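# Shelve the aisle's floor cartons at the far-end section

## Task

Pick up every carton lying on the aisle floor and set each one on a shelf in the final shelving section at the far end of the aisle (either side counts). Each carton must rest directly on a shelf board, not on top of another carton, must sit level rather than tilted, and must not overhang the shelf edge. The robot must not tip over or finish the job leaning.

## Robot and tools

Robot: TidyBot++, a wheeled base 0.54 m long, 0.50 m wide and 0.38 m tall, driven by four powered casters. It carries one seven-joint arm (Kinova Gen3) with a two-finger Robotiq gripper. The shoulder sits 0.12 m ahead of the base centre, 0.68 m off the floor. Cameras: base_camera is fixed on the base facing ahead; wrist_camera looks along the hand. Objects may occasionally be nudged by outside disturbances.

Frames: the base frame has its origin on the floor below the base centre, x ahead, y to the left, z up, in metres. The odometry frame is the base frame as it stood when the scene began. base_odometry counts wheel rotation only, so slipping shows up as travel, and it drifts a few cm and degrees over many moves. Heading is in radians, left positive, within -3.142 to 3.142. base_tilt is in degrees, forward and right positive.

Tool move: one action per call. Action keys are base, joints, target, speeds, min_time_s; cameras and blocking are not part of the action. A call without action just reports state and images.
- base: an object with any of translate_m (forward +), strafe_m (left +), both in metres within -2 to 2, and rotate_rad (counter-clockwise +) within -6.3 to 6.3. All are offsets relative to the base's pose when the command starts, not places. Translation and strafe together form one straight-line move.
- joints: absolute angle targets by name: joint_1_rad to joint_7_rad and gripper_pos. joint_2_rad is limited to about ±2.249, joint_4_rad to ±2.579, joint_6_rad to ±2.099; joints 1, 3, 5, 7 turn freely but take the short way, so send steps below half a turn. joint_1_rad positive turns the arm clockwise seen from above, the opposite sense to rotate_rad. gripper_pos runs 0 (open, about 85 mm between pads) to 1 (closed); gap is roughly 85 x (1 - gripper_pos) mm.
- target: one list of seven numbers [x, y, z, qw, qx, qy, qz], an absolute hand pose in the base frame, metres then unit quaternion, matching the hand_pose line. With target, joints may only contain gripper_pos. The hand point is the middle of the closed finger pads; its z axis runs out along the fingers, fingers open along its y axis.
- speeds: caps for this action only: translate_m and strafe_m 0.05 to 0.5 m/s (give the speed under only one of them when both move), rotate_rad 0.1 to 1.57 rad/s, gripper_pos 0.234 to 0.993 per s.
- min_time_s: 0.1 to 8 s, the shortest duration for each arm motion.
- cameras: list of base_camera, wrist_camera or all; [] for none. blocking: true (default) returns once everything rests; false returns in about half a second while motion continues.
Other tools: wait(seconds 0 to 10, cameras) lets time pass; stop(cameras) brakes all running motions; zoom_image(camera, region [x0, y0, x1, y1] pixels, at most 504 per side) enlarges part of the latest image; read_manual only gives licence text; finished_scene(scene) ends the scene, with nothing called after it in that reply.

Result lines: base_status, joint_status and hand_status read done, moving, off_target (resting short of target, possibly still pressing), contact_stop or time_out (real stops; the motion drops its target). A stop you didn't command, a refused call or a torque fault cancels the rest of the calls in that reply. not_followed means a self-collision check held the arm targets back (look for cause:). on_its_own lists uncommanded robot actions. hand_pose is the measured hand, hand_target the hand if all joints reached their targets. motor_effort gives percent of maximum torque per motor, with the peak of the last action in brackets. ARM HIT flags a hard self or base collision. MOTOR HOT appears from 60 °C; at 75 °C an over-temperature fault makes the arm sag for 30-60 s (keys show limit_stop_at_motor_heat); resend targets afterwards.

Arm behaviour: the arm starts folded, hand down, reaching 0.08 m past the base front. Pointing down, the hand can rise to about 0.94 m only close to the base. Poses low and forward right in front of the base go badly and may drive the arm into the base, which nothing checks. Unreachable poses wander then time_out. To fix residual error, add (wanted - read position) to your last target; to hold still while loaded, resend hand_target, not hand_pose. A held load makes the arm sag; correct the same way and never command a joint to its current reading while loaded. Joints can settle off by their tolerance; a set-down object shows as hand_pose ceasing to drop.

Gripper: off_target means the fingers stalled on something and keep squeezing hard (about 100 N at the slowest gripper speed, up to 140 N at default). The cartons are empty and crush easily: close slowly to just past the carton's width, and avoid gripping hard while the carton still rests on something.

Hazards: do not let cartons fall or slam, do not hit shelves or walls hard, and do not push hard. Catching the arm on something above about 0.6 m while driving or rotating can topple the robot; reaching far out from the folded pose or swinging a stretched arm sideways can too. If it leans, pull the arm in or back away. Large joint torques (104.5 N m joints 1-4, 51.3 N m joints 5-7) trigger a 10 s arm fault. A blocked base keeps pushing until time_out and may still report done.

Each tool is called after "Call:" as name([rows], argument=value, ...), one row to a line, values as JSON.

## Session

Call:
move(joints={"joint_6_rad": 0.2, "joint_3_rad": 3.1416, "joint_1_rad": 0.0}, cameras=["all"])

Call:
move(base={"rotate_rad": 1.5}, cameras=["all"])

Call:
move(base={"rotate_rad": 1.5}, cameras=["all"])

Call:
move(base={"rotate_rad": 1.5}, cameras=["all"])

Scene clock: 1.73 s.
Motor temperatures (°C): [35 35 33 34 38 37 36]
move: done
base_odometry: x=+0.000 y=+0.000 heading=+0.000
base_tilt: forward=+0.8 right=-0.3
base_status: not commanded
joint_positions: joint_1_rad=-0.013 joint_2_rad=-0.316 joint_3_rad=+3.148 joint_4_rad=-2.543 joint_5_rad=+0.000 joint_6_rad=+0.145 joint_7_rad=+1.586 gripper_pos=+0.000
joint_status: all done
motor_effort: joint_1_rad=+0(2) joint_2_rad=-5(5) joint_3_rad=-1(1) joint_4_rad=+16(16) joint_5_rad=-1(1) joint_6_rad=+8(10) joint_7_rad=-1(1)
hand_pose: x=+0.5088 y=+0.0041 z=+0.7376 quat_wxyz=(+0.001, +0.863, +0.009, +0.505)
hand_target: x=+0.5162 y=+0.0013 z=+0.7520 quat_wxyz=(+0.004, +0.849, +0.006, +0.528)
hand_status: not commanded
pictures: base_camera, wrist_camera

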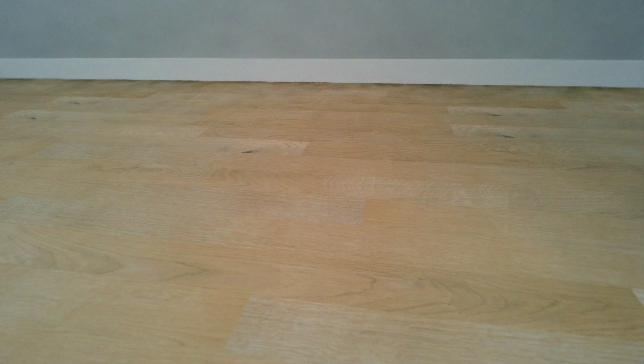

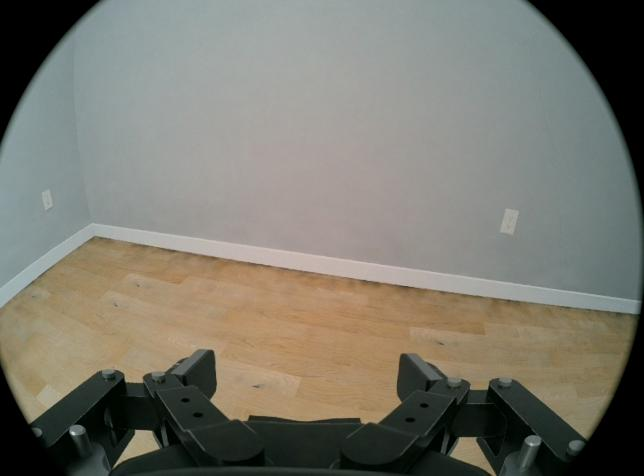

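Scene clock: 4.07 s.
move: done
base_odometry: x=+0.000 y=+0.000 heading=+1.499
base_tilt: forward=+0.8 right=-0.3
base_status: done
joint_positions: joint_1_rad=-0.007 joint_2_rad=-0.316 joint_3_rad=+3.147 joint_4_rad=-2.543 joint_5_rad=+0.000 joint_6_rad=+0.146 joint_7_rad=+1.586 gripper_pos=+0.000
joint_status: not commanded
motor_effort: joint_1_rad=+0(2) joint_2_rad=-5(6) joint_3_rad=-1(2) joint_4_rad=+15(16) joint_5_rad=+0(1) joint_6_rad=+9(10) joint_7_rad=-1(1)
hand_pose: x=+0.5089 y=+0.0022 z=+0.7379 quat_wxyz=(+0.003, +0.863, +0.007, +0.506)
hand_target: x=+0.5162 y=+0.0013 z=+0.7520 quat_wxyz=(+0.004, +0.849, +0.006, +0.528)
hand_status: not commanded
pictures: base_camera, wrist_camera

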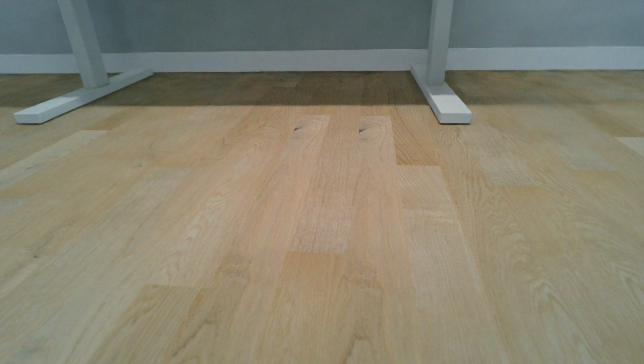

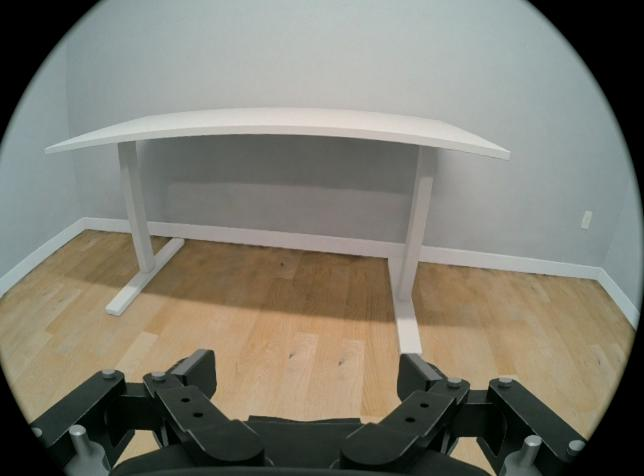

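Scene clock: 6.33 s.
move: done
base_odometry: x=+0.000 y=+0.000 heading=+2.998
base_tilt: forward=+0.8 right=-0.3
base_status: done
joint_positions: joint_1_rad=-0.006 joint_2_rad=-0.316 joint_3_rad=+3.146 joint_4_rad=-2.543 joint_5_rad=+0.000 joint_6_rad=+0.146 joint_7_rad=+1.586 gripper_pos=+0.000
joint_status: not commanded
motor_effort: joint_1_rad=+0(2) joint_2_rad=-5(6) joint_3_rad=+0(2) joint_4_rad=+15(16) joint_5_rad=+0(1) joint_6_rad=+10(10) joint_7_rad=-1(1)
hand_pose: x=+0.5089 y=+0.0020 z=+0.7380 quat_wxyz=(+0.003, +0.863, +0.007, +0.506)
hand_target: x=+0.5162 y=+0.0013 z=+0.7520 quat_wxyz=(+0.004, +0.849, +0.006, +0.528)
hand_status: not commanded
pictures: base_camera, wrist_camera

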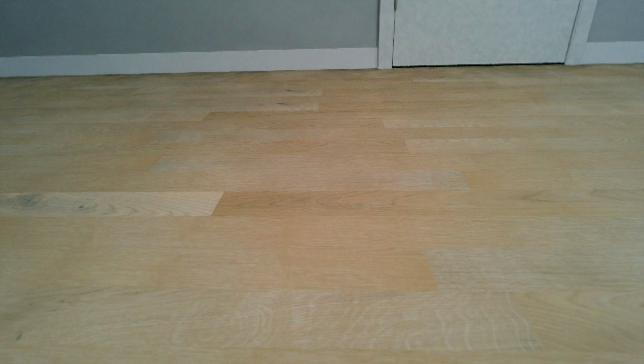

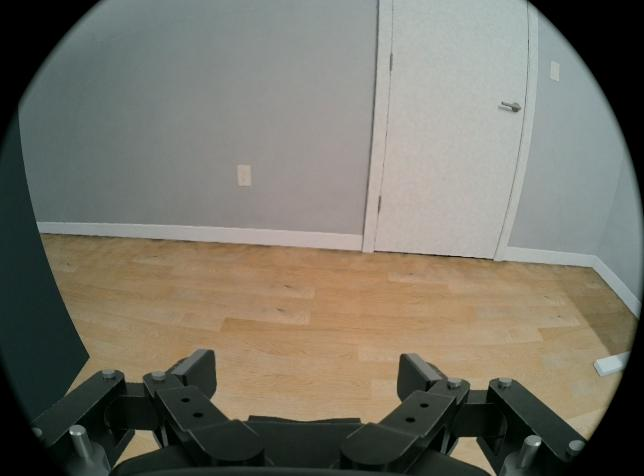

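Scene clock: 8.60 s.
move: done
base_odometry: x=+0.000 y=+0.000 heading=-1.785
base_tilt: forward=+0.8 right=-0.3
base_status: done
joint_positions: joint_1_rad=-0.005 joint_2_rad=-0.316 joint_3_rad=+3.145 joint_4_rad=-2.543 joint_5_rad=+0.000 joint_6_rad=+0.146 joint_7_rad=+1.586 gripper_pos=+0.000
joint_status: not commanded
motor_effort: joint_1_rad=-1(2) joint_2_rad=-4(6) joint_3_rad=-1(2) joint_4_rad=+15(16) joint_5_rad=+0(1) joint_6_rad=+9(10) joint_7_rad=+0(1)
hand_pose: x=+0.5090 y=+0.0020 z=+0.7380 quat_wxyz=(+0.003, +0.863, +0.007, +0.506)
hand_target: x=+0.5162 y=+0.0013 z=+0.7520 quat_wxyz=(+0.004, +0.849, +0.006, +0.528)
hand_status: not commanded
pictures: base_camera, wrist_camera

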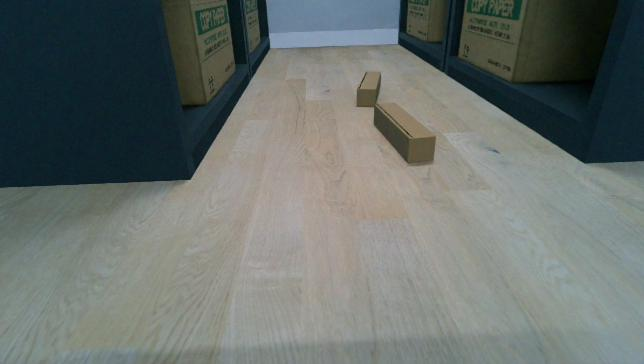

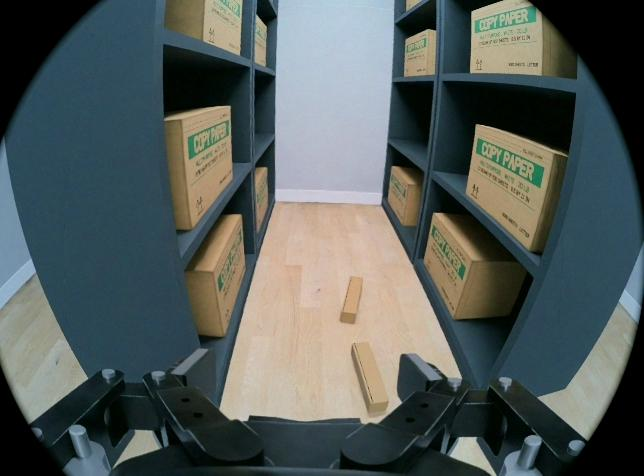

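Call:
move(base={"translate_m": 0.3, "strafe_m": -0.24, "rotate_rad": 0.035}, joints={"joint_1_rad": -0.095, "joint_2_rad": 1.35, "joint_3_rad": 3.1416, "joint_4_rad": -1.75, "joint_5_rad": 0.0, "joint_6_rad": 0.43, "joint_7_rad": 1.57}, min_time_s=2.5, cameras=["all"])

Scene clock: 54.67 s.
move: done
base_odometry: x=-0.299 y=-0.242 heading=-1.750
base_tilt: forward=+0.8 right=-0.3
base_status: done
joint_positions: joint_1_rad=-0.081 joint_2_rad=+1.335 joint_3_rad=+3.144 joint_4_rad=-1.776 joint_5_rad=+0.000 joint_6_rad=+0.378 joint_7_rad=+1.586 gripper_pos=+0.000
joint_status: all done
motor_effort: joint_1_rad=-1(3) joint_2_rad=-32(35) joint_3_rad=-1(2) joint_4_rad=+3(17) joint_5_rad=-1(2) joint_6_rad=+4(10) joint_7_rad=-1(2)
hand_pose: x=+0.6597 y=+0.0437 z=+0.1803 quat_wxyz=(-0.005, +0.978, +0.047, +0.203)
hand_target: x=+0.6814 y=+0.0549 z=+0.1826 quat_wxyz=(-0.011, +0.971, +0.046, +0.233)
hand_status: not commanded
pictures: base_camera, wrist_camera

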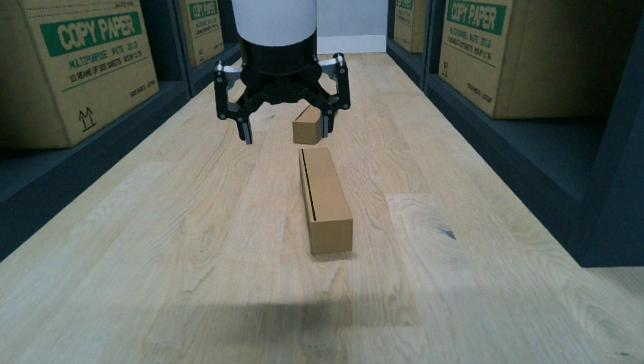

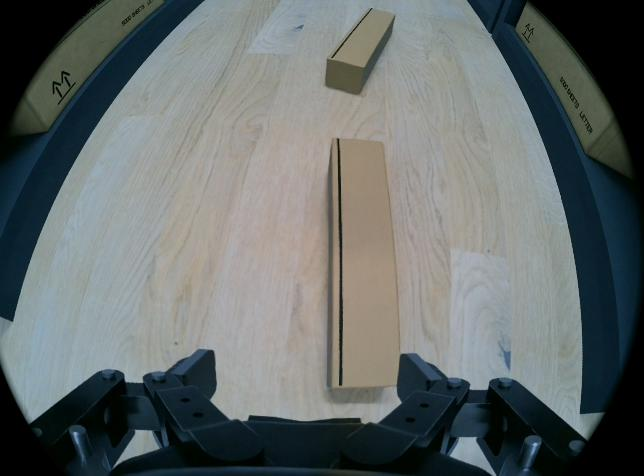

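Call:
move(base={"translate_m": 0.058, "strafe_m": -0.026}, joints={"joint_1_rad": -0.04, "joint_2_rad": 1.63, "joint_4_rad": -1.485, "joint_6_rad": 0.565}, min_time_s=2.5, cameras=["all"])

Scene clock: 75.43 s.
move: done
base_odometry: x=-0.335 y=-0.295 heading=-1.750
base_tilt: forward=+0.9 right=-0.3
base_status: done
joint_positions: joint_1_rad=-0.053 joint_2_rad=+1.610 joint_3_rad=+3.144 joint_4_rad=-1.510 joint_5_rad=+0.000 joint_6_rad=+0.512 joint_7_rad=+1.586 gripper_pos=+0.000
joint_status: all done
motor_effort: joint_1_rad=+0(2) joint_2_rad=-34(36) joint_3_rad=-1(2) joint_4_rad=+3(5) joint_5_rad=+0(1) joint_6_rad=+6(6) joint_7_rad=+0(2)
hand_pose: x=+0.7040 y=+0.0308 z=+0.0831 quat_wxyz=(-0.004, +0.964, +0.033, +0.264)
hand_target: x=+0.7204 y=+0.0254 z=+0.0843 quat_wxyz=(-0.006, +0.956, +0.019, +0.291)
hand_status: not commanded
pictures: base_camera, wrist_camera

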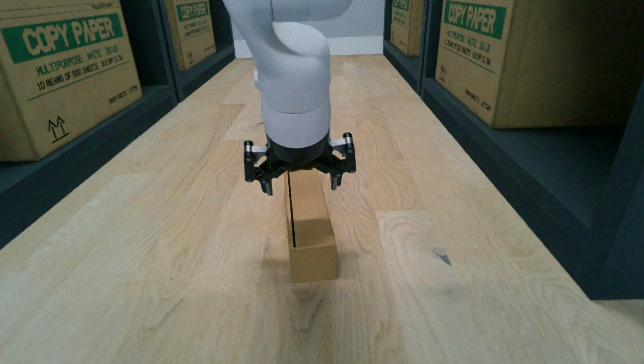

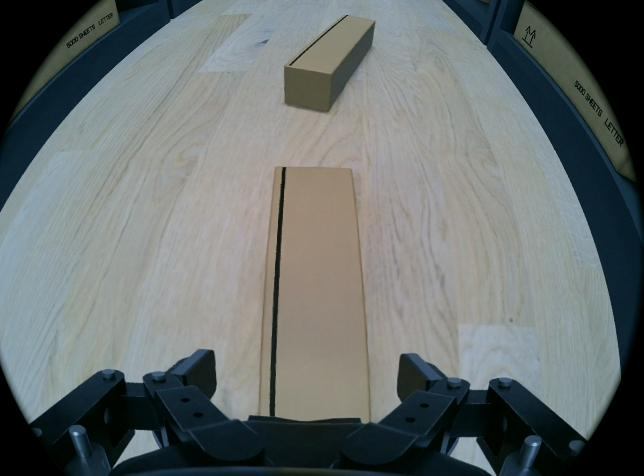

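Call:
move(base={"strafe_m": -0.005}, joints={"joint_2_rad": 1.724, "joint_4_rad": -1.396, "joint_6_rad": 0.565}, min_time_s=1.5)

Call:
move(joints={"gripper_pos": 0.34}, speeds={"gripper_pos": 0.3}, cameras=["wrist_camera"])

Scene clock: 87.40 s.
move: done
base_odometry: x=-0.340 y=-0.294 heading=-1.750
base_tilt: forward=+0.9 right=-0.3
base_status: done
joint_positions: joint_1_rad=-0.046 joint_2_rad=+1.702 joint_3_rad=+3.144 joint_4_rad=-1.421 joint_5_rad=+0.000 joint_6_rad=+0.513 joint_7_rad=+1.586 gripper_pos=+0.000
joint_status: all done
motor_effort: joint_1_rad=-1(3) joint_2_rad=-34(36) joint_3_rad=-1(2) joint_4_rad=+3(4) joint_5_rad=-1(1) joint_6_rad=+5(7) joint_7_rad=+0(1)
hand_pose: x=+0.6988 y=+0.0269 z=+0.0438 quat_wxyz=(-0.003, +0.964, +0.030, +0.262)
hand_target: x=+0.7134 y=+0.0251 z=+0.0440 quat_wxyz=(-0.006, +0.957, +0.019, +0.289)
hand_status: not commanded
pictures: none

Scene clock: 89.37 s.
move: done
base_odometry: x=-0.340 y=-0.294 heading=-1.750
base_tilt: forward=+0.9 right=-0.3
base_status: not commanded
joint_positions: joint_1_rad=-0.046 joint_2_rad=+1.703 joint_3_rad=+3.144 joint_4_rad=-1.421 joint_5_rad=+0.000 joint_6_rad=+0.515 joint_7_rad=+1.586 gripper_pos=+0.337
joint_status: all done
motor_effort: joint_1_rad=-1(1) joint_2_rad=-34(35) joint_3_rad=-1(1) joint_4_rad=+3(4) joint_5_rad=+0(1) joint_6_rad=+5(6) joint_7_rad=-1(2)
hand_pose: x=+0.6993 y=+0.0269 z=+0.0441 quat_wxyz=(-0.003, +0.964, +0.030, +0.263)
hand_target: x=+0.7134 y=+0.0251 z=+0.0440 quat_wxyz=(-0.006, +0.957, +0.019, +0.289)
hand_status: not commanded

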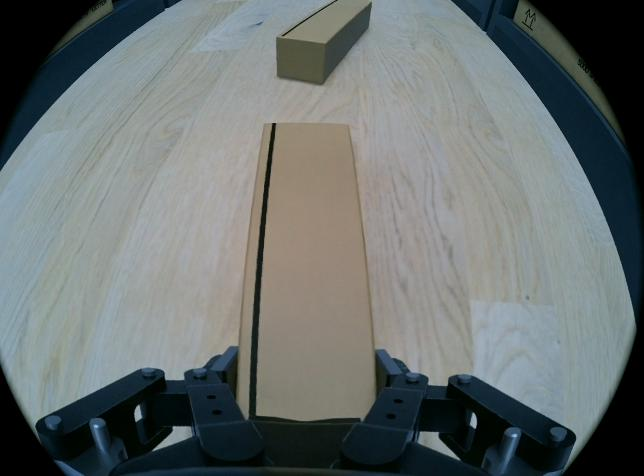

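Call:
move(joints={"gripper_pos": 0.37}, speeds={"gripper_pos": 0.234})

Call:
move(joints={"gripper_pos": 0.385}, speeds={"gripper_pos": 0.234}, cameras=["wrist_camera"])

Scene clock: 94.87 s.
move: done
base_odometry: x=-0.340 y=-0.294 heading=-1.750
base_tilt: forward=+0.8 right=-0.3
base_status: not commanded
joint_positions: joint_1_rad=-0.046 joint_2_rad=+1.703 joint_3_rad=+3.144 joint_4_rad=-1.421 joint_5_rad=+0.000 joint_6_rad=+0.518 joint_7_rad=+1.586 gripper_pos=+0.369
joint_status: all done
motor_effort: joint_1_rad=+0(1) joint_2_rad=-33(34) joint_3_rad=-1(1) joint_4_rad=+3(4) joint_5_rad=+0(1) joint_6_rad=+5(6) joint_7_rad=+0(1)
hand_pose: x=+0.7001 y=+0.0270 z=+0.0445 quat_wxyz=(-0.003, +0.964, +0.030, +0.265)
hand_target: x=+0.7134 y=+0.0251 z=+0.0440 quat_wxyz=(-0.006, +0.957, +0.019, +0.289)
hand_status: not commanded
pictures: none

Scene clock: 95.70 s.
move: off_target
base_odometry: x=-0.340 y=-0.294 heading=-1.750
base_tilt: forward=+0.9 right=-0.3
base_status: not commanded
joint_positions: joint_1_rad=-0.046 joint_2_rad=+1.703 joint_3_rad=+3.144 joint_4_rad=-1.421 joint_5_rad=+0.000 joint_6_rad=+0.519 joint_7_rad=+1.586 gripper_pos=+0.378
joint_status: gripper_pos off_target (ended at +0.378, target +0.385)
motor_effort: joint_1_rad=+0(1) joint_2_rad=-32(32) joint_3_rad=-1(1) joint_4_rad=+3(4) joint_5_rad=+0(1) joint_6_rad=+5(5) joint_7_rad=+0(1)
hand_pose: x=+0.7004 y=+0.0270 z=+0.0447 quat_wxyz=(-0.003, +0.964, +0.030, +0.265)
hand_target: x=+0.7134 y=+0.0251 z=+0.0440 quat_wxyz=(-0.006, +0.957, +0.019, +0.289)
hand_status: not commanded

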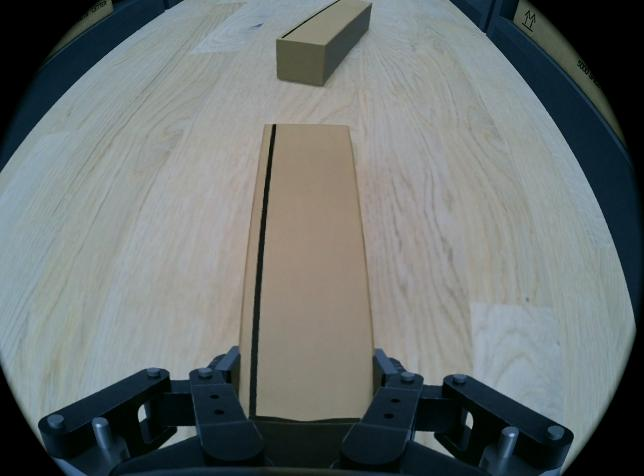

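Call:
move(joints={"gripper_pos": 0.378}, speeds={"gripper_pos": 0.234})

Call:
move(joints={"joint_2_rad": 1.64, "joint_4_rad": -1.44}, min_time_s=1.5, cameras=["all"])

Scene clock: 101.23 s.
move: done
base_odometry: x=-0.340 y=-0.294 heading=-1.750
base_tilt: forward=+0.9 right=-0.3
base_status: not commanded
joint_positions: joint_1_rad=-0.046 joint_2_rad=+1.703 joint_3_rad=+3.144 joint_4_rad=-1.421 joint_5_rad=+0.000 joint_6_rad=+0.519 joint_7_rad=+1.586 gripper_pos=+0.378
joint_status: all done
motor_effort: joint_1_rad=+1(1) joint_2_rad=-32(32) joint_3_rad=-1(1) joint_4_rad=+3(4) joint_5_rad=+0(1) joint_6_rad=+6(6) joint_7_rad=+0(1)
hand_pose: x=+0.7004 y=+0.0270 z=+0.0447 quat_wxyz=(-0.003, +0.964, +0.030, +0.265)
hand_target: x=+0.7134 y=+0.0251 z=+0.0440 quat_wxyz=(-0.006, +0.957, +0.019, +0.289)
hand_status: not commanded
pictures: none

Scene clock: 103.10 s.
move: done
base_odometry: x=-0.340 y=-0.294 heading=-1.750
base_tilt: forward=+0.9 right=-0.3
base_status: not commanded
joint_positions: joint_1_rad=-0.046 joint_2_rad=+1.666 joint_3_rad=+3.144 joint_4_rad=-1.421 joint_5_rad=+0.000 joint_6_rad=+0.519 joint_7_rad=+1.586 gripper_pos=+0.378
joint_status: all done
motor_effort: joint_1_rad=+0(1) joint_2_rad=-35(36) joint_3_rad=-1(1) joint_4_rad=+4(5) joint_5_rad=+0(1) joint_6_rad=+6(7) joint_7_rad=+0(1)
hand_pose: x=+0.7229 y=+0.0280 z=+0.0661 quat_wxyz=(-0.003, +0.959, +0.030, +0.283)
hand_target: x=+0.7401 y=+0.0262 z=+0.0868 quat_wxyz=(-0.006, +0.951, +0.019, +0.308)
hand_status: not commanded
pictures: base_camera, wrist_camera

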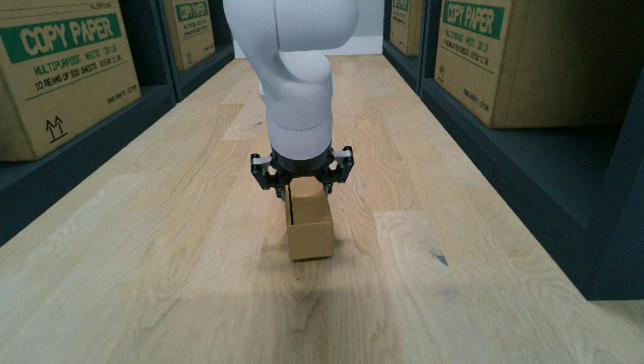

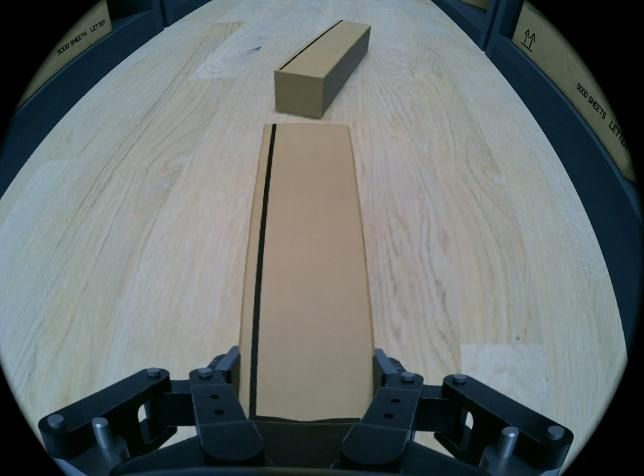

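Call:
move(base={"translate_m": -0.45}, joints={"joint_2_rad": 1.231, "joint_4_rad": -2.065, "joint_6_rad": 0.722}, speeds={"translate_m": 0.3}, min_time_s=2.5)

Call:
move(joints={"joint_1_rad": 1.6}, min_time_s=3, cameras=["all"])

Call:
move(joints={"joint_2_rad": 1.7, "joint_4_rad": -1.42, "joint_6_rad": 0.475}, min_time_s=3, cameras=["wrist_camera"])

Scene clock: 113.93 s.
move: done
base_odometry: x=-0.260 y=+0.149 heading=-1.750
base_tilt: forward=+0.8 right=-0.3
base_status: done
joint_positions: joint_1_rad=-0.046 joint_2_rad=+1.253 joint_3_rad=+3.144 joint_4_rad=-2.043 joint_5_rad=+0.000 joint_6_rad=+0.667 joint_7_rad=+1.586 gripper_pos=+0.378
joint_status: all done
motor_effort: joint_1_rad=-1(1) joint_2_rad=-31(36) joint_3_rad=-1(2) joint_4_rad=+1(4) joint_5_rad=+0(1) joint_6_rad=+6(7) joint_7_rad=-1(1)
hand_pose: x=+0.6226 y=+0.0231 z=+0.2314 quat_wxyz=(-0.003, +0.967, +0.029, +0.254)
hand_target: x=+0.6342 y=+0.0220 z=+0.2489 quat_wxyz=(-0.006, +0.960, +0.019, +0.280)
hand_status: not commanded
pictures: none

Scene clock: 117.23 s.
move: done
base_odometry: x=-0.260 y=+0.149 heading=-1.750
base_tilt: forward=+0.8 right=-0.3
base_status: not commanded
joint_positions: joint_1_rad=+1.593 joint_2_rad=+1.253 joint_3_rad=+3.144 joint_4_rad=-2.043 joint_5_rad=+0.000 joint_6_rad=+0.669 joint_7_rad=+1.586 gripper_pos=+0.378
joint_status: all done
motor_effort: joint_1_rad=+1(3) joint_2_rad=-31(31) joint_3_rad=-1(2) joint_4_rad=+1(1) joint_5_rad=+0(1) joint_6_rad=+6(6) joint_7_rad=-1(1)
hand_pose: x=+0.1079 y=-0.5044 z=+0.2316 quat_wxyz=(+0.184, +0.681, -0.686, +0.176)
hand_target: x=+0.1053 y=-0.5155 z=+0.2489 quat_wxyz=(+0.201, +0.669, -0.689, +0.195)
hand_status: not commanded
pictures: base_camera, wrist_camera

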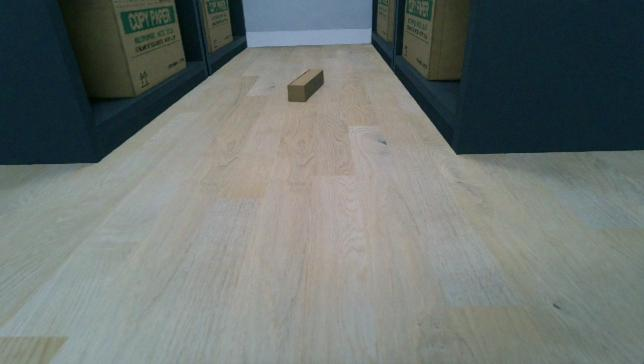

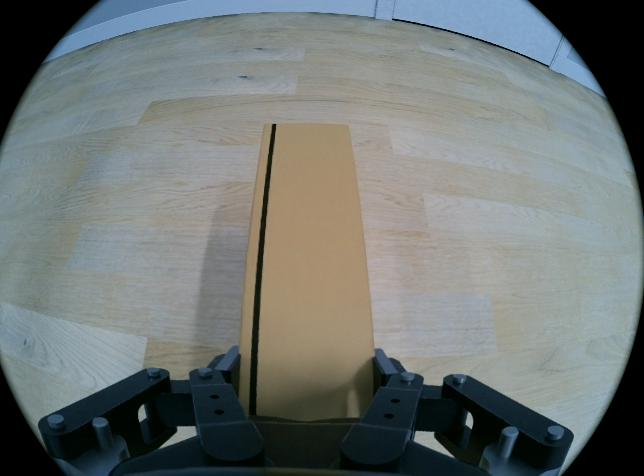

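Scene clock: 120.57 s.
move: done
base_odometry: x=-0.260 y=+0.149 heading=-1.750
base_tilt: forward=+0.8 right=-0.3
base_status: not commanded
joint_positions: joint_1_rad=+1.593 joint_2_rad=+1.684 joint_3_rad=+3.144 joint_4_rad=-1.444 joint_5_rad=+0.000 joint_6_rad=+0.522 joint_7_rad=+1.586 gripper_pos=+0.378
joint_status: all done
motor_effort: joint_1_rad=-1(1) joint_2_rad=-34(36) joint_3_rad=-1(1) joint_4_rad=+3(4) joint_5_rad=+0(1) joint_6_rad=+5(7) joint_7_rad=+0(1)
hand_pose: x=+0.1063 y=-0.5809 z=+0.0521 quat_wxyz=(+0.191, +0.680, -0.684, +0.183)
hand_target: x=+0.1036 y=-0.5721 z=+0.0396 quat_wxyz=(+0.176, +0.675, -0.696, +0.171)
hand_status: not commanded

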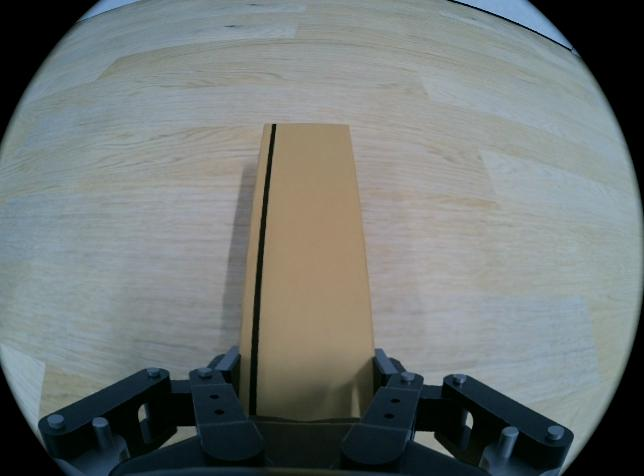

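Call:
move(joints={"joint_2_rad": 1.718, "joint_4_rad": -1.402}, min_time_s=1)

Call:
move(joints={"gripper_pos": 0.15}, speeds={"gripper_pos": 0.3}, cameras=["wrist_camera"])

Call:
move(joints={"joint_2_rad": 1.231, "joint_4_rad": -2.065, "joint_6_rad": 0.722}, min_time_s=2)

Call:
move(base={"translate_m": 0.81, "strafe_m": 0.175}, joints={"joint_1_rad": 0.21, "joint_2_rad": 1.35, "joint_4_rad": -1.75, "joint_6_rad": 0.43, "gripper_pos": 0.0}, speeds={"translate_m": 0.35}, cameras=["all"])

Scene clock: 149.80 s.
move: done
base_odometry: x=-0.260 y=+0.149 heading=-1.750
base_tilt: forward=+0.8 right=-0.3
base_status: not commanded
joint_positions: joint_1_rad=+1.593 joint_2_rad=+1.697 joint_3_rad=+3.144 joint_4_rad=-1.429 joint_5_rad=+0.000 joint_6_rad=+0.521 joint_7_rad=+1.586 gripper_pos=+0.378
joint_status: all done
motor_effort: joint_1_rad=+0(1) joint_2_rad=-35(36) joint_3_rad=-1(1) joint_4_rad=+4(4) joint_5_rad=+0(1) joint_6_rad=+6(7) joint_7_rad=-1(1)
hand_pose: x=+0.1063 y=-0.5811 z=+0.0468 quat_wxyz=(+0.192, +0.680, -0.684, +0.183)
hand_target: x=+0.1036 y=-0.5711 z=+0.0321 quat_wxyz=(+0.176, +0.675, -0.696, +0.171)
hand_status: not commanded
pictures: none

Scene clock: 151.17 s.
move: done
base_odometry: x=-0.260 y=+0.149 heading=-1.750
base_tilt: forward=+0.8 right=-0.3
base_status: not commanded
joint_positions: joint_1_rad=+1.593 joint_2_rad=+1.697 joint_3_rad=+3.144 joint_4_rad=-1.428 joint_5_rad=+0.000 joint_6_rad=+0.521 joint_7_rad=+1.586 gripper_pos=+0.152
joint_status: all done
motor_effort: joint_1_rad=-1(1) joint_2_rad=-34(35) joint_3_rad=-1(1) joint_4_rad=+3(4) joint_5_rad=+0(1) joint_6_rad=+6(7) joint_7_rad=+0(2)
hand_pose: x=+0.1063 y=-0.5816 z=+0.0470 quat_wxyz=(+0.192, +0.680, -0.684, +0.183)
hand_target: x=+0.1036 y=-0.5711 z=+0.0321 quat_wxyz=(+0.176, +0.675, -0.696, +0.171)
hand_status: not commanded

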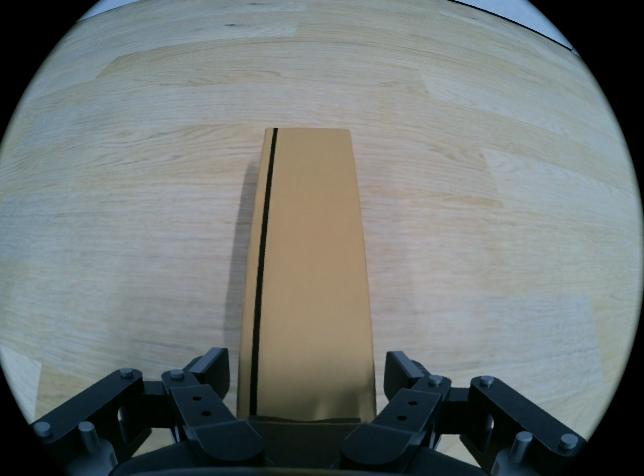

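Scene clock: 153.47 s.
move: done
base_odometry: x=-0.260 y=+0.149 heading=-1.750
base_tilt: forward=+0.8 right=-0.3
base_status: not commanded
joint_positions: joint_1_rad=+1.593 joint_2_rad=+1.252 joint_3_rad=+3.144 joint_4_rad=-2.042 joint_5_rad=+0.000 joint_6_rad=+0.668 joint_7_rad=+1.586 gripper_pos=+0.152
joint_status: all done
motor_effort: joint_1_rad=+0(1) joint_2_rad=-30(36) joint_3_rad=-1(1) joint_4_rad=+1(4) joint_5_rad=+0(1) joint_6_rad=+5(7) joint_7_rad=+0(1)
hand_pose: x=+0.1079 y=-0.5051 z=+0.2321 quat_wxyz=(+0.184, +0.681, -0.686, +0.176)
hand_target: x=+0.1053 y=-0.5155 z=+0.2490 quat_wxyz=(+0.201, +0.669, -0.689, +0.195)
hand_status: not commanded
pictures: none

Scene clock: 156.93 s.
move: done
base_odometry: x=-0.232 y=-0.679 heading=-1.750
base_tilt: forward=+0.8 right=-0.3
base_status: done
joint_positions: joint_1_rad=+0.215 joint_2_rad=+1.328 joint_3_rad=+3.143 joint_4_rad=-1.769 joint_5_rad=+0.000 joint_6_rad=+0.476 joint_7_rad=+1.586 gripper_pos=+0.000
joint_status: all done
motor_effort: joint_1_rad=+0(4) joint_2_rad=-33(35) joint_3_rad=-1(3) joint_4_rad=+3(4) joint_5_rad=+0(1) joint_6_rad=+5(7) joint_7_rad=-1(1)
hand_pose: x=+0.6836 y=-0.1229 z=+0.1992 quat_wxyz=(+0.030, +0.961, -0.096, +0.256)
hand_target: x=+0.6719 y=-0.1165 z=+0.1825 quat_wxyz=(+0.024, +0.967, -0.102, +0.232)
hand_status: not commanded
pictures: base_camera, wrist_camera

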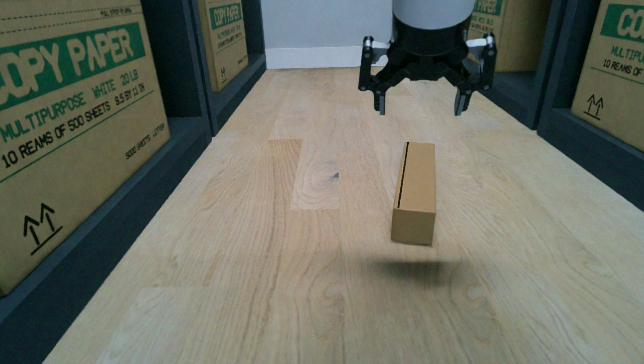

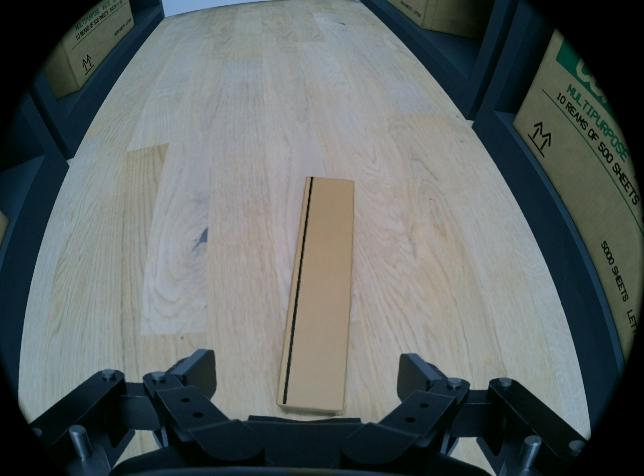

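Call:
move(base={"translate_m": 0.086, "strafe_m": -0.015}, joints={"joint_1_rad": 0.25, "joint_2_rad": 1.63, "joint_4_rad": -1.485, "joint_6_rad": 0.565}, min_time_s=2.5, cameras=["all"])

Scene clock: 187.33 s.
move: done
base_odometry: x=-0.262 y=-0.762 heading=-1.749
base_tilt: forward=+0.8 right=-0.3
base_status: done
joint_positions: joint_1_rad=+0.237 joint_2_rad=+1.610 joint_3_rad=+3.143 joint_4_rad=-1.510 joint_5_rad=+0.000 joint_6_rad=+0.512 joint_7_rad=+1.586 gripper_pos=+0.000
joint_status: all done
motor_effort: joint_1_rad=+0(2) joint_2_rad=-34(36) joint_3_rad=-1(2) joint_4_rad=+3(5) joint_5_rad=+0(1) joint_6_rad=+6(7) joint_7_rad=-1(1)
hand_pose: x=+0.6884 y=-0.1371 z=+0.0829 quat_wxyz=(+0.034, +0.959, -0.107, +0.262)
hand_target: x=+0.7026 y=-0.1476 z=+0.0843 quat_wxyz=(+0.036, +0.949, -0.120, +0.289)
hand_status: not commanded
pictures: base_camera, wrist_camera

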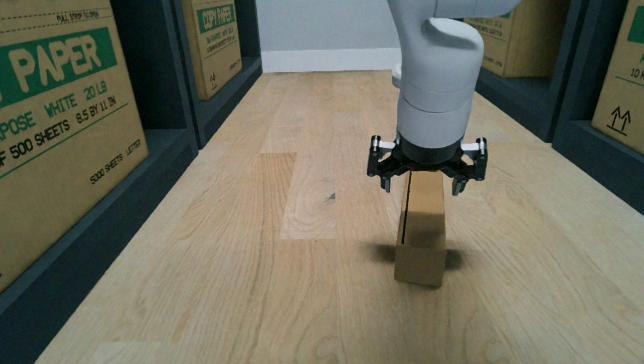

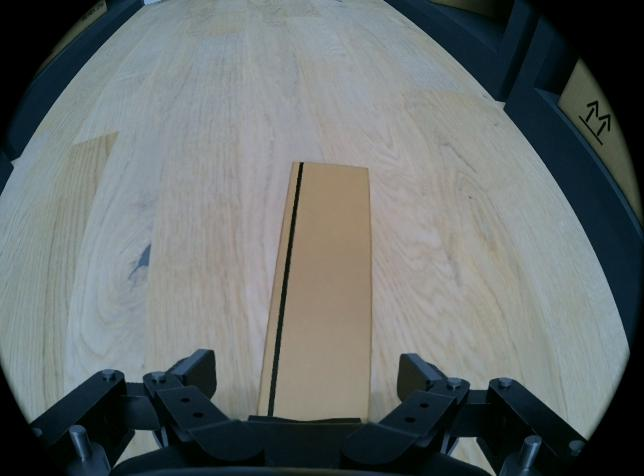

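Call:
move(base={"strafe_m": -0.0075}, joints={"joint_2_rad": 1.724, "joint_4_rad": -1.396, "joint_6_rad": 0.565}, min_time_s=1.5)

Call:
move(joints={"gripper_pos": 0.34}, speeds={"gripper_pos": 0.3}, cameras=["wrist_camera"])

Scene clock: 193.80 s.
move: done
base_odometry: x=-0.269 y=-0.760 heading=-1.749
base_tilt: forward=+0.9 right=-0.3
base_status: done
joint_positions: joint_1_rad=+0.245 joint_2_rad=+1.702 joint_3_rad=+3.143 joint_4_rad=-1.421 joint_5_rad=+0.000 joint_6_rad=+0.513 joint_7_rad=+1.586 gripper_pos=+0.000
joint_status: all done
motor_effort: joint_1_rad=-1(3) joint_2_rad=-34(36) joint_3_rad=-1(2) joint_4_rad=+3(4) joint_5_rad=+0(1) joint_6_rad=+6(7) joint_7_rad=+0(1)
hand_pose: x=+0.6823 y=-0.1406 z=+0.0440 quat_wxyz=(+0.035, +0.959, -0.110, +0.260)
hand_target: x=+0.6958 y=-0.1459 z=+0.0440 quat_wxyz=(+0.036, +0.950, -0.120, +0.287)
hand_status: not commanded
pictures: none

Scene clock: 195.77 s.
move: done
base_odometry: x=-0.269 y=-0.760 heading=-1.749
base_tilt: forward=+0.8 right=-0.3
base_status: not commanded
joint_positions: joint_1_rad=+0.245 joint_2_rad=+1.702 joint_3_rad=+3.143 joint_4_rad=-1.421 joint_5_rad=+0.000 joint_6_rad=+0.515 joint_7_rad=+1.586 gripper_pos=+0.337
joint_status: all done
motor_effort: joint_1_rad=+1(1) joint_2_rad=-33(35) joint_3_rad=-1(1) joint_4_rad=+3(4) joint_5_rad=+0(1) joint_6_rad=+5(7) joint_7_rad=-2(2)
hand_pose: x=+0.6828 y=-0.1407 z=+0.0442 quat_wxyz=(+0.035, +0.958, -0.110, +0.261)
hand_target: x=+0.6958 y=-0.1459 z=+0.0440 quat_wxyz=(+0.036, +0.950, -0.120, +0.287)
hand_status: not commanded

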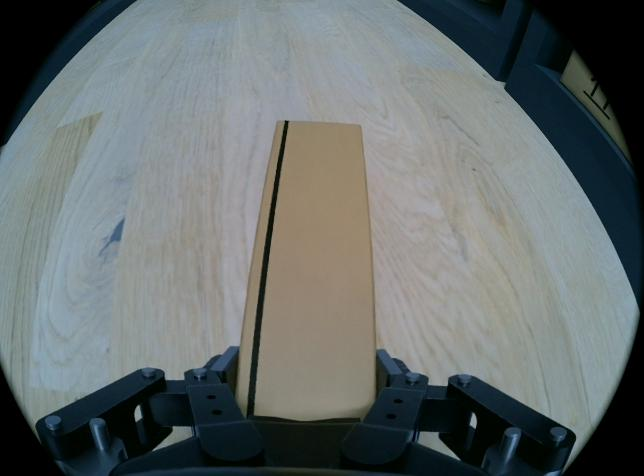

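Call:
move(joints={"gripper_pos": 0.366}, speeds={"gripper_pos": 0.234})

Call:
move(joints={"gripper_pos": 0.378}, speeds={"gripper_pos": 0.234}, cameras=["wrist_camera"])

Scene clock: 199.23 s.
move: done
base_odometry: x=-0.269 y=-0.760 heading=-1.749
base_tilt: forward=+0.8 right=-0.3
base_status: not commanded
joint_positions: joint_1_rad=+0.245 joint_2_rad=+1.702 joint_3_rad=+3.143 joint_4_rad=-1.421 joint_5_rad=+0.000 joint_6_rad=+0.518 joint_7_rad=+1.586 gripper_pos=+0.365
joint_status: all done
motor_effort: joint_1_rad=+0(1) joint_2_rad=-32(34) joint_3_rad=-1(1) joint_4_rad=+3(4) joint_5_rad=+0(1) joint_6_rad=+5(6) joint_7_rad=-1(1)
hand_pose: x=+0.6835 y=-0.1408 z=+0.0446 quat_wxyz=(+0.035, +0.958, -0.110, +0.262)
hand_target: x=+0.6958 y=-0.1459 z=+0.0440 quat_wxyz=(+0.036, +0.950, -0.120, +0.287)
hand_status: not commanded
pictures: none

Scene clock: 200.20 s.
move: done
base_odometry: x=-0.269 y=-0.760 heading=-1.749
base_tilt: forward=+0.8 right=-0.3
base_status: not commanded
joint_positions: joint_1_rad=+0.245 joint_2_rad=+1.702 joint_3_rad=+3.143 joint_4_rad=-1.421 joint_5_rad=+0.000 joint_6_rad=+0.519 joint_7_rad=+1.586 gripper_pos=+0.377
joint_status: all done
motor_effort: joint_1_rad=+0(1) joint_2_rad=-32(33) joint_3_rad=-1(1) joint_4_rad=+3(4) joint_5_rad=+0(1) joint_6_rad=+4(6) joint_7_rad=-1(1)
hand_pose: x=+0.6838 y=-0.1409 z=+0.0448 quat_wxyz=(+0.035, +0.958, -0.110, +0.263)
hand_target: x=+0.6958 y=-0.1459 z=+0.0440 quat_wxyz=(+0.036, +0.950, -0.120, +0.287)
hand_status: not commanded

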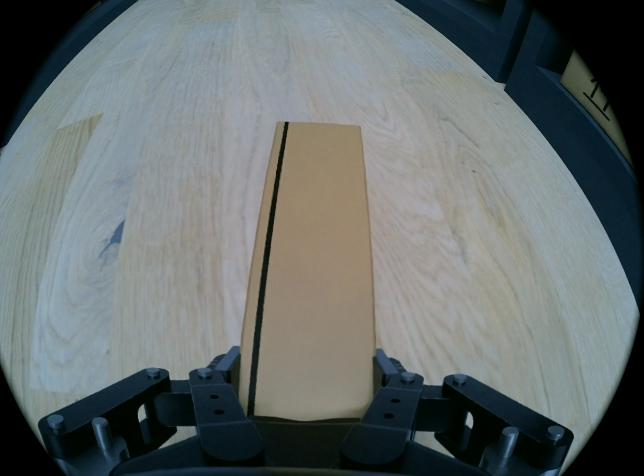

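Call:
move(joints={"gripper_pos": 0.381}, speeds={"gripper_pos": 0.234})

Call:
move(joints={"joint_2_rad": 1.64, "joint_4_rad": -1.44}, min_time_s=1.5, cameras=["all"])

Scene clock: 203.83 s.
move: done
base_odometry: x=-0.269 y=-0.760 heading=-1.749
base_tilt: forward=+0.8 right=-0.3
base_status: not commanded
joint_positions: joint_1_rad=+0.245 joint_2_rad=+1.702 joint_3_rad=+3.143 joint_4_rad=-1.421 joint_5_rad=+0.000 joint_6_rad=+0.519 joint_7_rad=+1.586 gripper_pos=+0.377
joint_status: all done
motor_effort: joint_1_rad=+0(1) joint_2_rad=-32(32) joint_3_rad=-1(1) joint_4_rad=+3(3) joint_5_rad=+0(0) joint_6_rad=+6(6) joint_7_rad=-1(1)
hand_pose: x=+0.6838 y=-0.1409 z=+0.0448 quat_wxyz=(+0.035, +0.958, -0.110, +0.263)
hand_target: x=+0.6958 y=-0.1459 z=+0.0440 quat_wxyz=(+0.036, +0.950, -0.120, +0.287)
hand_status: not commanded
pictures: none

Scene clock: 205.70 s.
move: done
base_odometry: x=-0.269 y=-0.760 heading=-1.749
base_tilt: forward=+0.9 right=-0.3
base_status: not commanded
joint_positions: joint_1_rad=+0.245 joint_2_rad=+1.666 joint_3_rad=+3.143 joint_4_rad=-1.421 joint_5_rad=+0.000 joint_6_rad=+0.519 joint_7_rad=+1.586 gripper_pos=+0.377
joint_status: all done
motor_effort: joint_1_rad=+0(1) joint_2_rad=-35(36) joint_3_rad=-1(1) joint_4_rad=+4(5) joint_5_rad=+0(1) joint_6_rad=+6(7) joint_7_rad=-1(1)
hand_pose: x=+0.7058 y=-0.1464 z=+0.0663 quat_wxyz=(+0.037, +0.953, -0.110, +0.280)
hand_target: x=+0.7216 y=-0.1525 z=+0.0868 quat_wxyz=(+0.038, +0.944, -0.119, +0.306)
hand_status: not commanded
pictures: base_camera, wrist_camera

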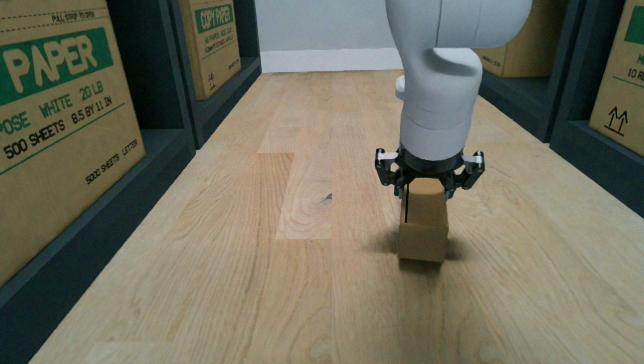

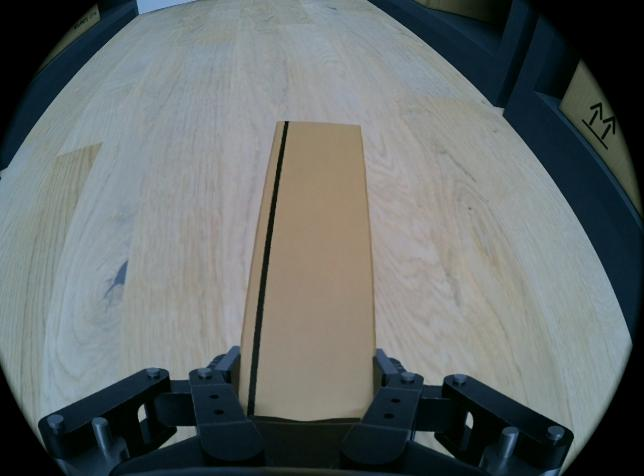

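Call:
move(base={"translate_m": 1.085, "strafe_m": -0.09}, joints={"joint_1_rad": 0.0, "joint_2_rad": 0.083, "joint_4_rad": -2.145, "joint_6_rad": -0.428}, speeds={"translate_m": 0.35}, min_time_s=3.5, cameras=["all"])

Scene clock: 220.93 s.
move: done
base_odometry: x=-0.550 y=-1.812 heading=-1.749
base_tilt: forward=+0.8 right=-0.3
base_status: done
joint_positions: joint_1_rad=+0.014 joint_2_rad=+0.103 joint_3_rad=+3.143 joint_4_rad=-2.115 joint_5_rad=+0.000 joint_6_rad=-0.382 joint_7_rad=+1.586 gripper_pos=+0.377
joint_status: all done
motor_effort: joint_1_rad=-1(2) joint_2_rad=-17(40) joint_3_rad=-1(2) joint_4_rad=+14(15) joint_5_rad=+0(1) joint_6_rad=+6(8) joint_7_rad=-1(1)
hand_pose: x=+0.5738 y=-0.0057 z=+0.6444 quat_wxyz=(+0.004, +0.963, +0.000, +0.268)
hand_target: x=+0.5481 y=+0.0013 z=+0.6338 quat_wxyz=(+0.000, +0.971, +0.000, +0.240)
hand_status: not commanded
pictures: base_camera, wrist_camera

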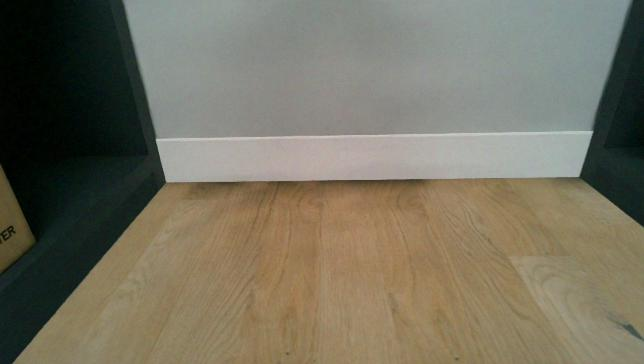

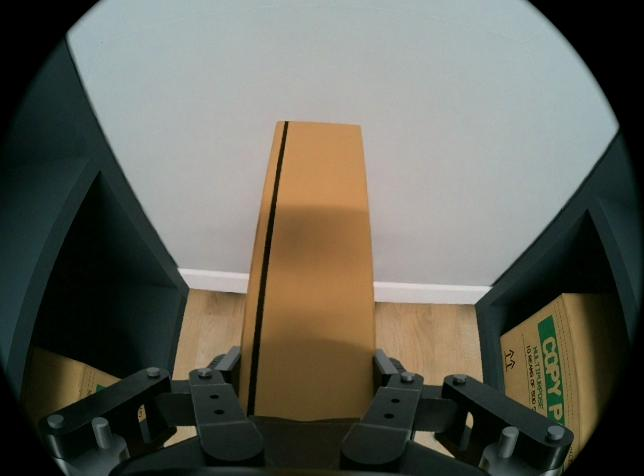

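Call:
move(base={"strafe_m": -0.055, "rotate_rad": -0.012}, joints={"joint_1_rad": 1.57}, min_time_s=4, cameras=["wrist_camera"])

Scene clock: 239.13 s.
move: done
base_odometry: x=-0.604 y=-1.803 heading=-1.761
base_tilt: forward=+0.8 right=-0.3
base_status: done
joint_positions: joint_1_rad=+1.560 joint_2_rad=+0.102 joint_3_rad=+3.143 joint_4_rad=-2.115 joint_5_rad=+0.000 joint_6_rad=-0.383 joint_7_rad=+1.586 gripper_pos=+0.377
joint_status: all done
motor_effort: joint_1_rad=+0(3) joint_2_rad=-17(18) joint_3_rad=-1(2) joint_4_rad=+14(15) joint_5_rad=-1(1) joint_6_rad=+6(7) joint_7_rad=-1(1)
hand_pose: x=+0.1247 y=-0.4544 z=+0.6445 quat_wxyz=(+0.190, +0.690, -0.673, +0.189)
hand_target: x=+0.1207 y=-0.4291 z=+0.6338 quat_wxyz=(+0.170, +0.686, -0.686, +0.170)
hand_status: not commanded

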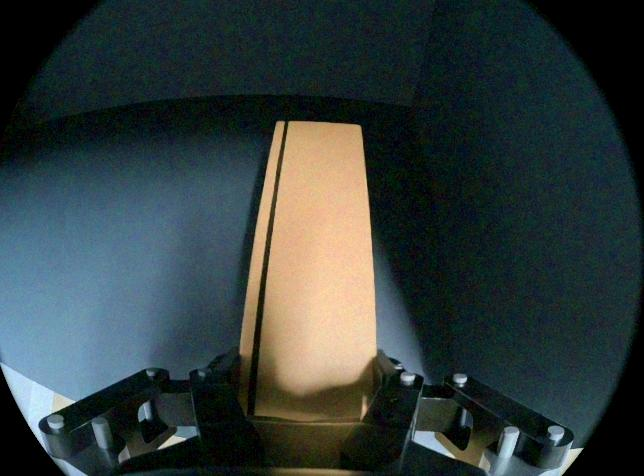

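Call:
move(joints={"joint_2_rad": 0.221, "joint_4_rad": -2.243, "joint_6_rad": -0.147}, min_time_s=1.5)

Call:
move(joints={"joint_2_rad": 0.43, "joint_4_rad": -1.866, "joint_6_rad": -0.355}, min_time_s=2)

Call:
move(joints={"joint_2_rad": 0.455, "joint_4_rad": -1.94, "joint_6_rad": -0.205}, min_time_s=1.5, cameras=["wrist_camera"])

Scene clock: 247.60 s.
move: done
base_odometry: x=-0.604 y=-1.803 heading=-1.761
base_tilt: forward=+0.8 right=-0.3
base_status: not commanded
joint_positions: joint_1_rad=+1.560 joint_2_rad=+0.208 joint_3_rad=+3.143 joint_4_rad=-2.214 joint_5_rad=+0.000 joint_6_rad=-0.202 joint_7_rad=+1.586 gripper_pos=+0.377
joint_status: all done
motor_effort: joint_1_rad=+0(1) joint_2_rad=-18(19) joint_3_rad=-1(1) joint_4_rad=+12(15) joint_5_rad=+0(1) joint_6_rad=+6(7) joint_7_rad=-1(1)
hand_pose: x=+0.1247 y=-0.4483 z=+0.5865 quat_wxyz=(+0.182, +0.692, -0.675, +0.180)
hand_target: x=+0.1207 y=-0.4469 z=+0.5789 quat_wxyz=(+0.185, +0.682, -0.682, +0.186)
hand_status: not commanded
pictures: none

Scene clock: 249.90 s.
move: done
base_odometry: x=-0.604 y=-1.803 heading=-1.761
base_tilt: forward=+0.8 right=-0.3
base_status: not commanded
joint_positions: joint_1_rad=+1.560 joint_2_rad=+0.414 joint_3_rad=+3.143 joint_4_rad=-1.898 joint_5_rad=+0.000 joint_6_rad=-0.308 joint_7_rad=+1.586 gripper_pos=+0.377
joint_status: all done
motor_effort: joint_1_rad=-1(2) joint_2_rad=-26(26) joint_3_rad=-1(1) joint_4_rad=+13(14) joint_5_rad=+0(0) joint_6_rad=+6(7) joint_7_rad=-1(1)
hand_pose: x=+0.1257 y=-0.5560 z=+0.5846 quat_wxyz=(+0.183, +0.692, -0.675, +0.181)
hand_target: x=+0.1208 y=-0.5573 z=+0.5812 quat_wxyz=(+0.172, +0.686, -0.686, +0.172)
hand_status: not commanded
pictures: none

Scene clock: 251.70 s.
move: done
base_odometry: x=-0.604 y=-1.803 heading=-1.761
base_tilt: forward=+0.8 right=-0.3
base_status: not commanded
joint_positions: joint_1_rad=+1.560 joint_2_rad=+0.428 joint_3_rad=+3.143 joint_4_rad=-1.909 joint_5_rad=+0.000 joint_6_rad=-0.267 joint_7_rad=+1.586 gripper_pos=+0.377
joint_status: all done
motor_effort: joint_1_rad=+0(1) joint_2_rad=-22(27) joint_3_rad=-1(1) joint_4_rad=+13(14) joint_5_rad=+0(1) joint_6_rad=+7(8) joint_7_rad=+0(1)
hand_pose: x=+0.1257 y=-0.5605 z=+0.5793 quat_wxyz=(+0.189, +0.690, -0.673, +0.187)
hand_target: x=+0.1208 y=-0.5589 z=+0.5623 quat_wxyz=(+0.189, +0.681, -0.681, +0.189)
hand_status: not commanded

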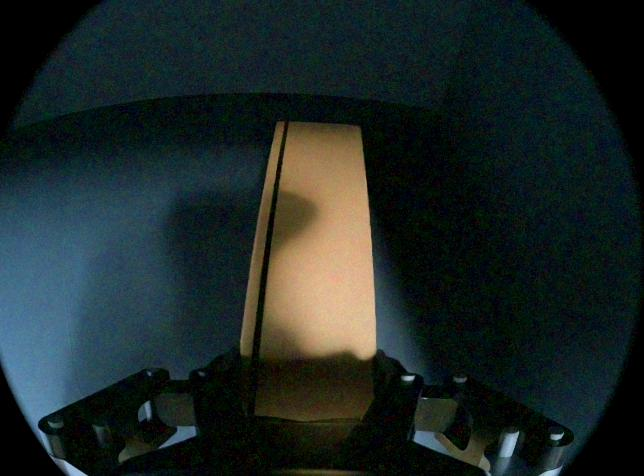

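Call:
move(joints={"gripper_pos": 0.15}, speeds={"gripper_pos": 0.3})

Call:
move(joints={"joint_2_rad": 0.083, "joint_4_rad": -2.145, "joint_6_rad": -0.428}, min_time_s=2, cameras=["wrist_camera"])

Scene clock: 256.30 s.
move: done
base_odometry: x=-0.604 y=-1.803 heading=-1.761
base_tilt: forward=+0.8 right=-0.3
base_status: not commanded
joint_positions: joint_1_rad=+1.560 joint_2_rad=+0.439 joint_3_rad=+3.143 joint_4_rad=-1.909 joint_5_rad=+0.000 joint_6_rad=-0.257 joint_7_rad=+1.586 gripper_pos=+0.152
joint_status: all done
motor_effort: joint_1_rad=+0(2) joint_2_rad=-26(26) joint_3_rad=-1(1) joint_4_rad=+13(13) joint_5_rad=+0(1) joint_6_rad=+5(7) joint_7_rad=+0(1)
hand_pose: x=+0.1257 y=-0.5619 z=+0.5744 quat_wxyz=(+0.188, +0.690, -0.673, +0.187)
hand_target: x=+0.1208 y=-0.5589 z=+0.5623 quat_wxyz=(+0.189, +0.681, -0.681, +0.189)
hand_status: not commanded
pictures: none

Scene clock: 258.63 s.
move: done
base_odometry: x=-0.604 y=-1.803 heading=-1.761
base_tilt: forward=+0.8 right=-0.3
base_status: not commanded
joint_positions: joint_1_rad=+1.560 joint_2_rad=+0.097 joint_3_rad=+3.143 joint_4_rad=-2.114 joint_5_rad=+0.000 joint_6_rad=-0.380 joint_7_rad=+1.586 gripper_pos=+0.152
joint_status: all done
motor_effort: joint_1_rad=+0(1) joint_2_rad=-17(26) joint_3_rad=-1(1) joint_4_rad=+14(15) joint_5_rad=+0(1) joint_6_rad=+6(7) joint_7_rad=-1(2)
hand_pose: x=+0.1247 y=-0.4556 z=+0.6474 quat_wxyz=(+0.193, +0.689, -0.672, +0.192)
hand_target: x=+0.1207 y=-0.4291 z=+0.6338 quat_wxyz=(+0.170, +0.686, -0.686, +0.170)
hand_status: not commanded

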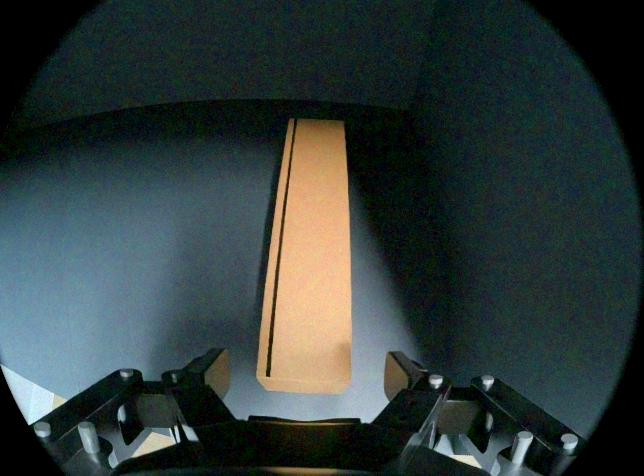

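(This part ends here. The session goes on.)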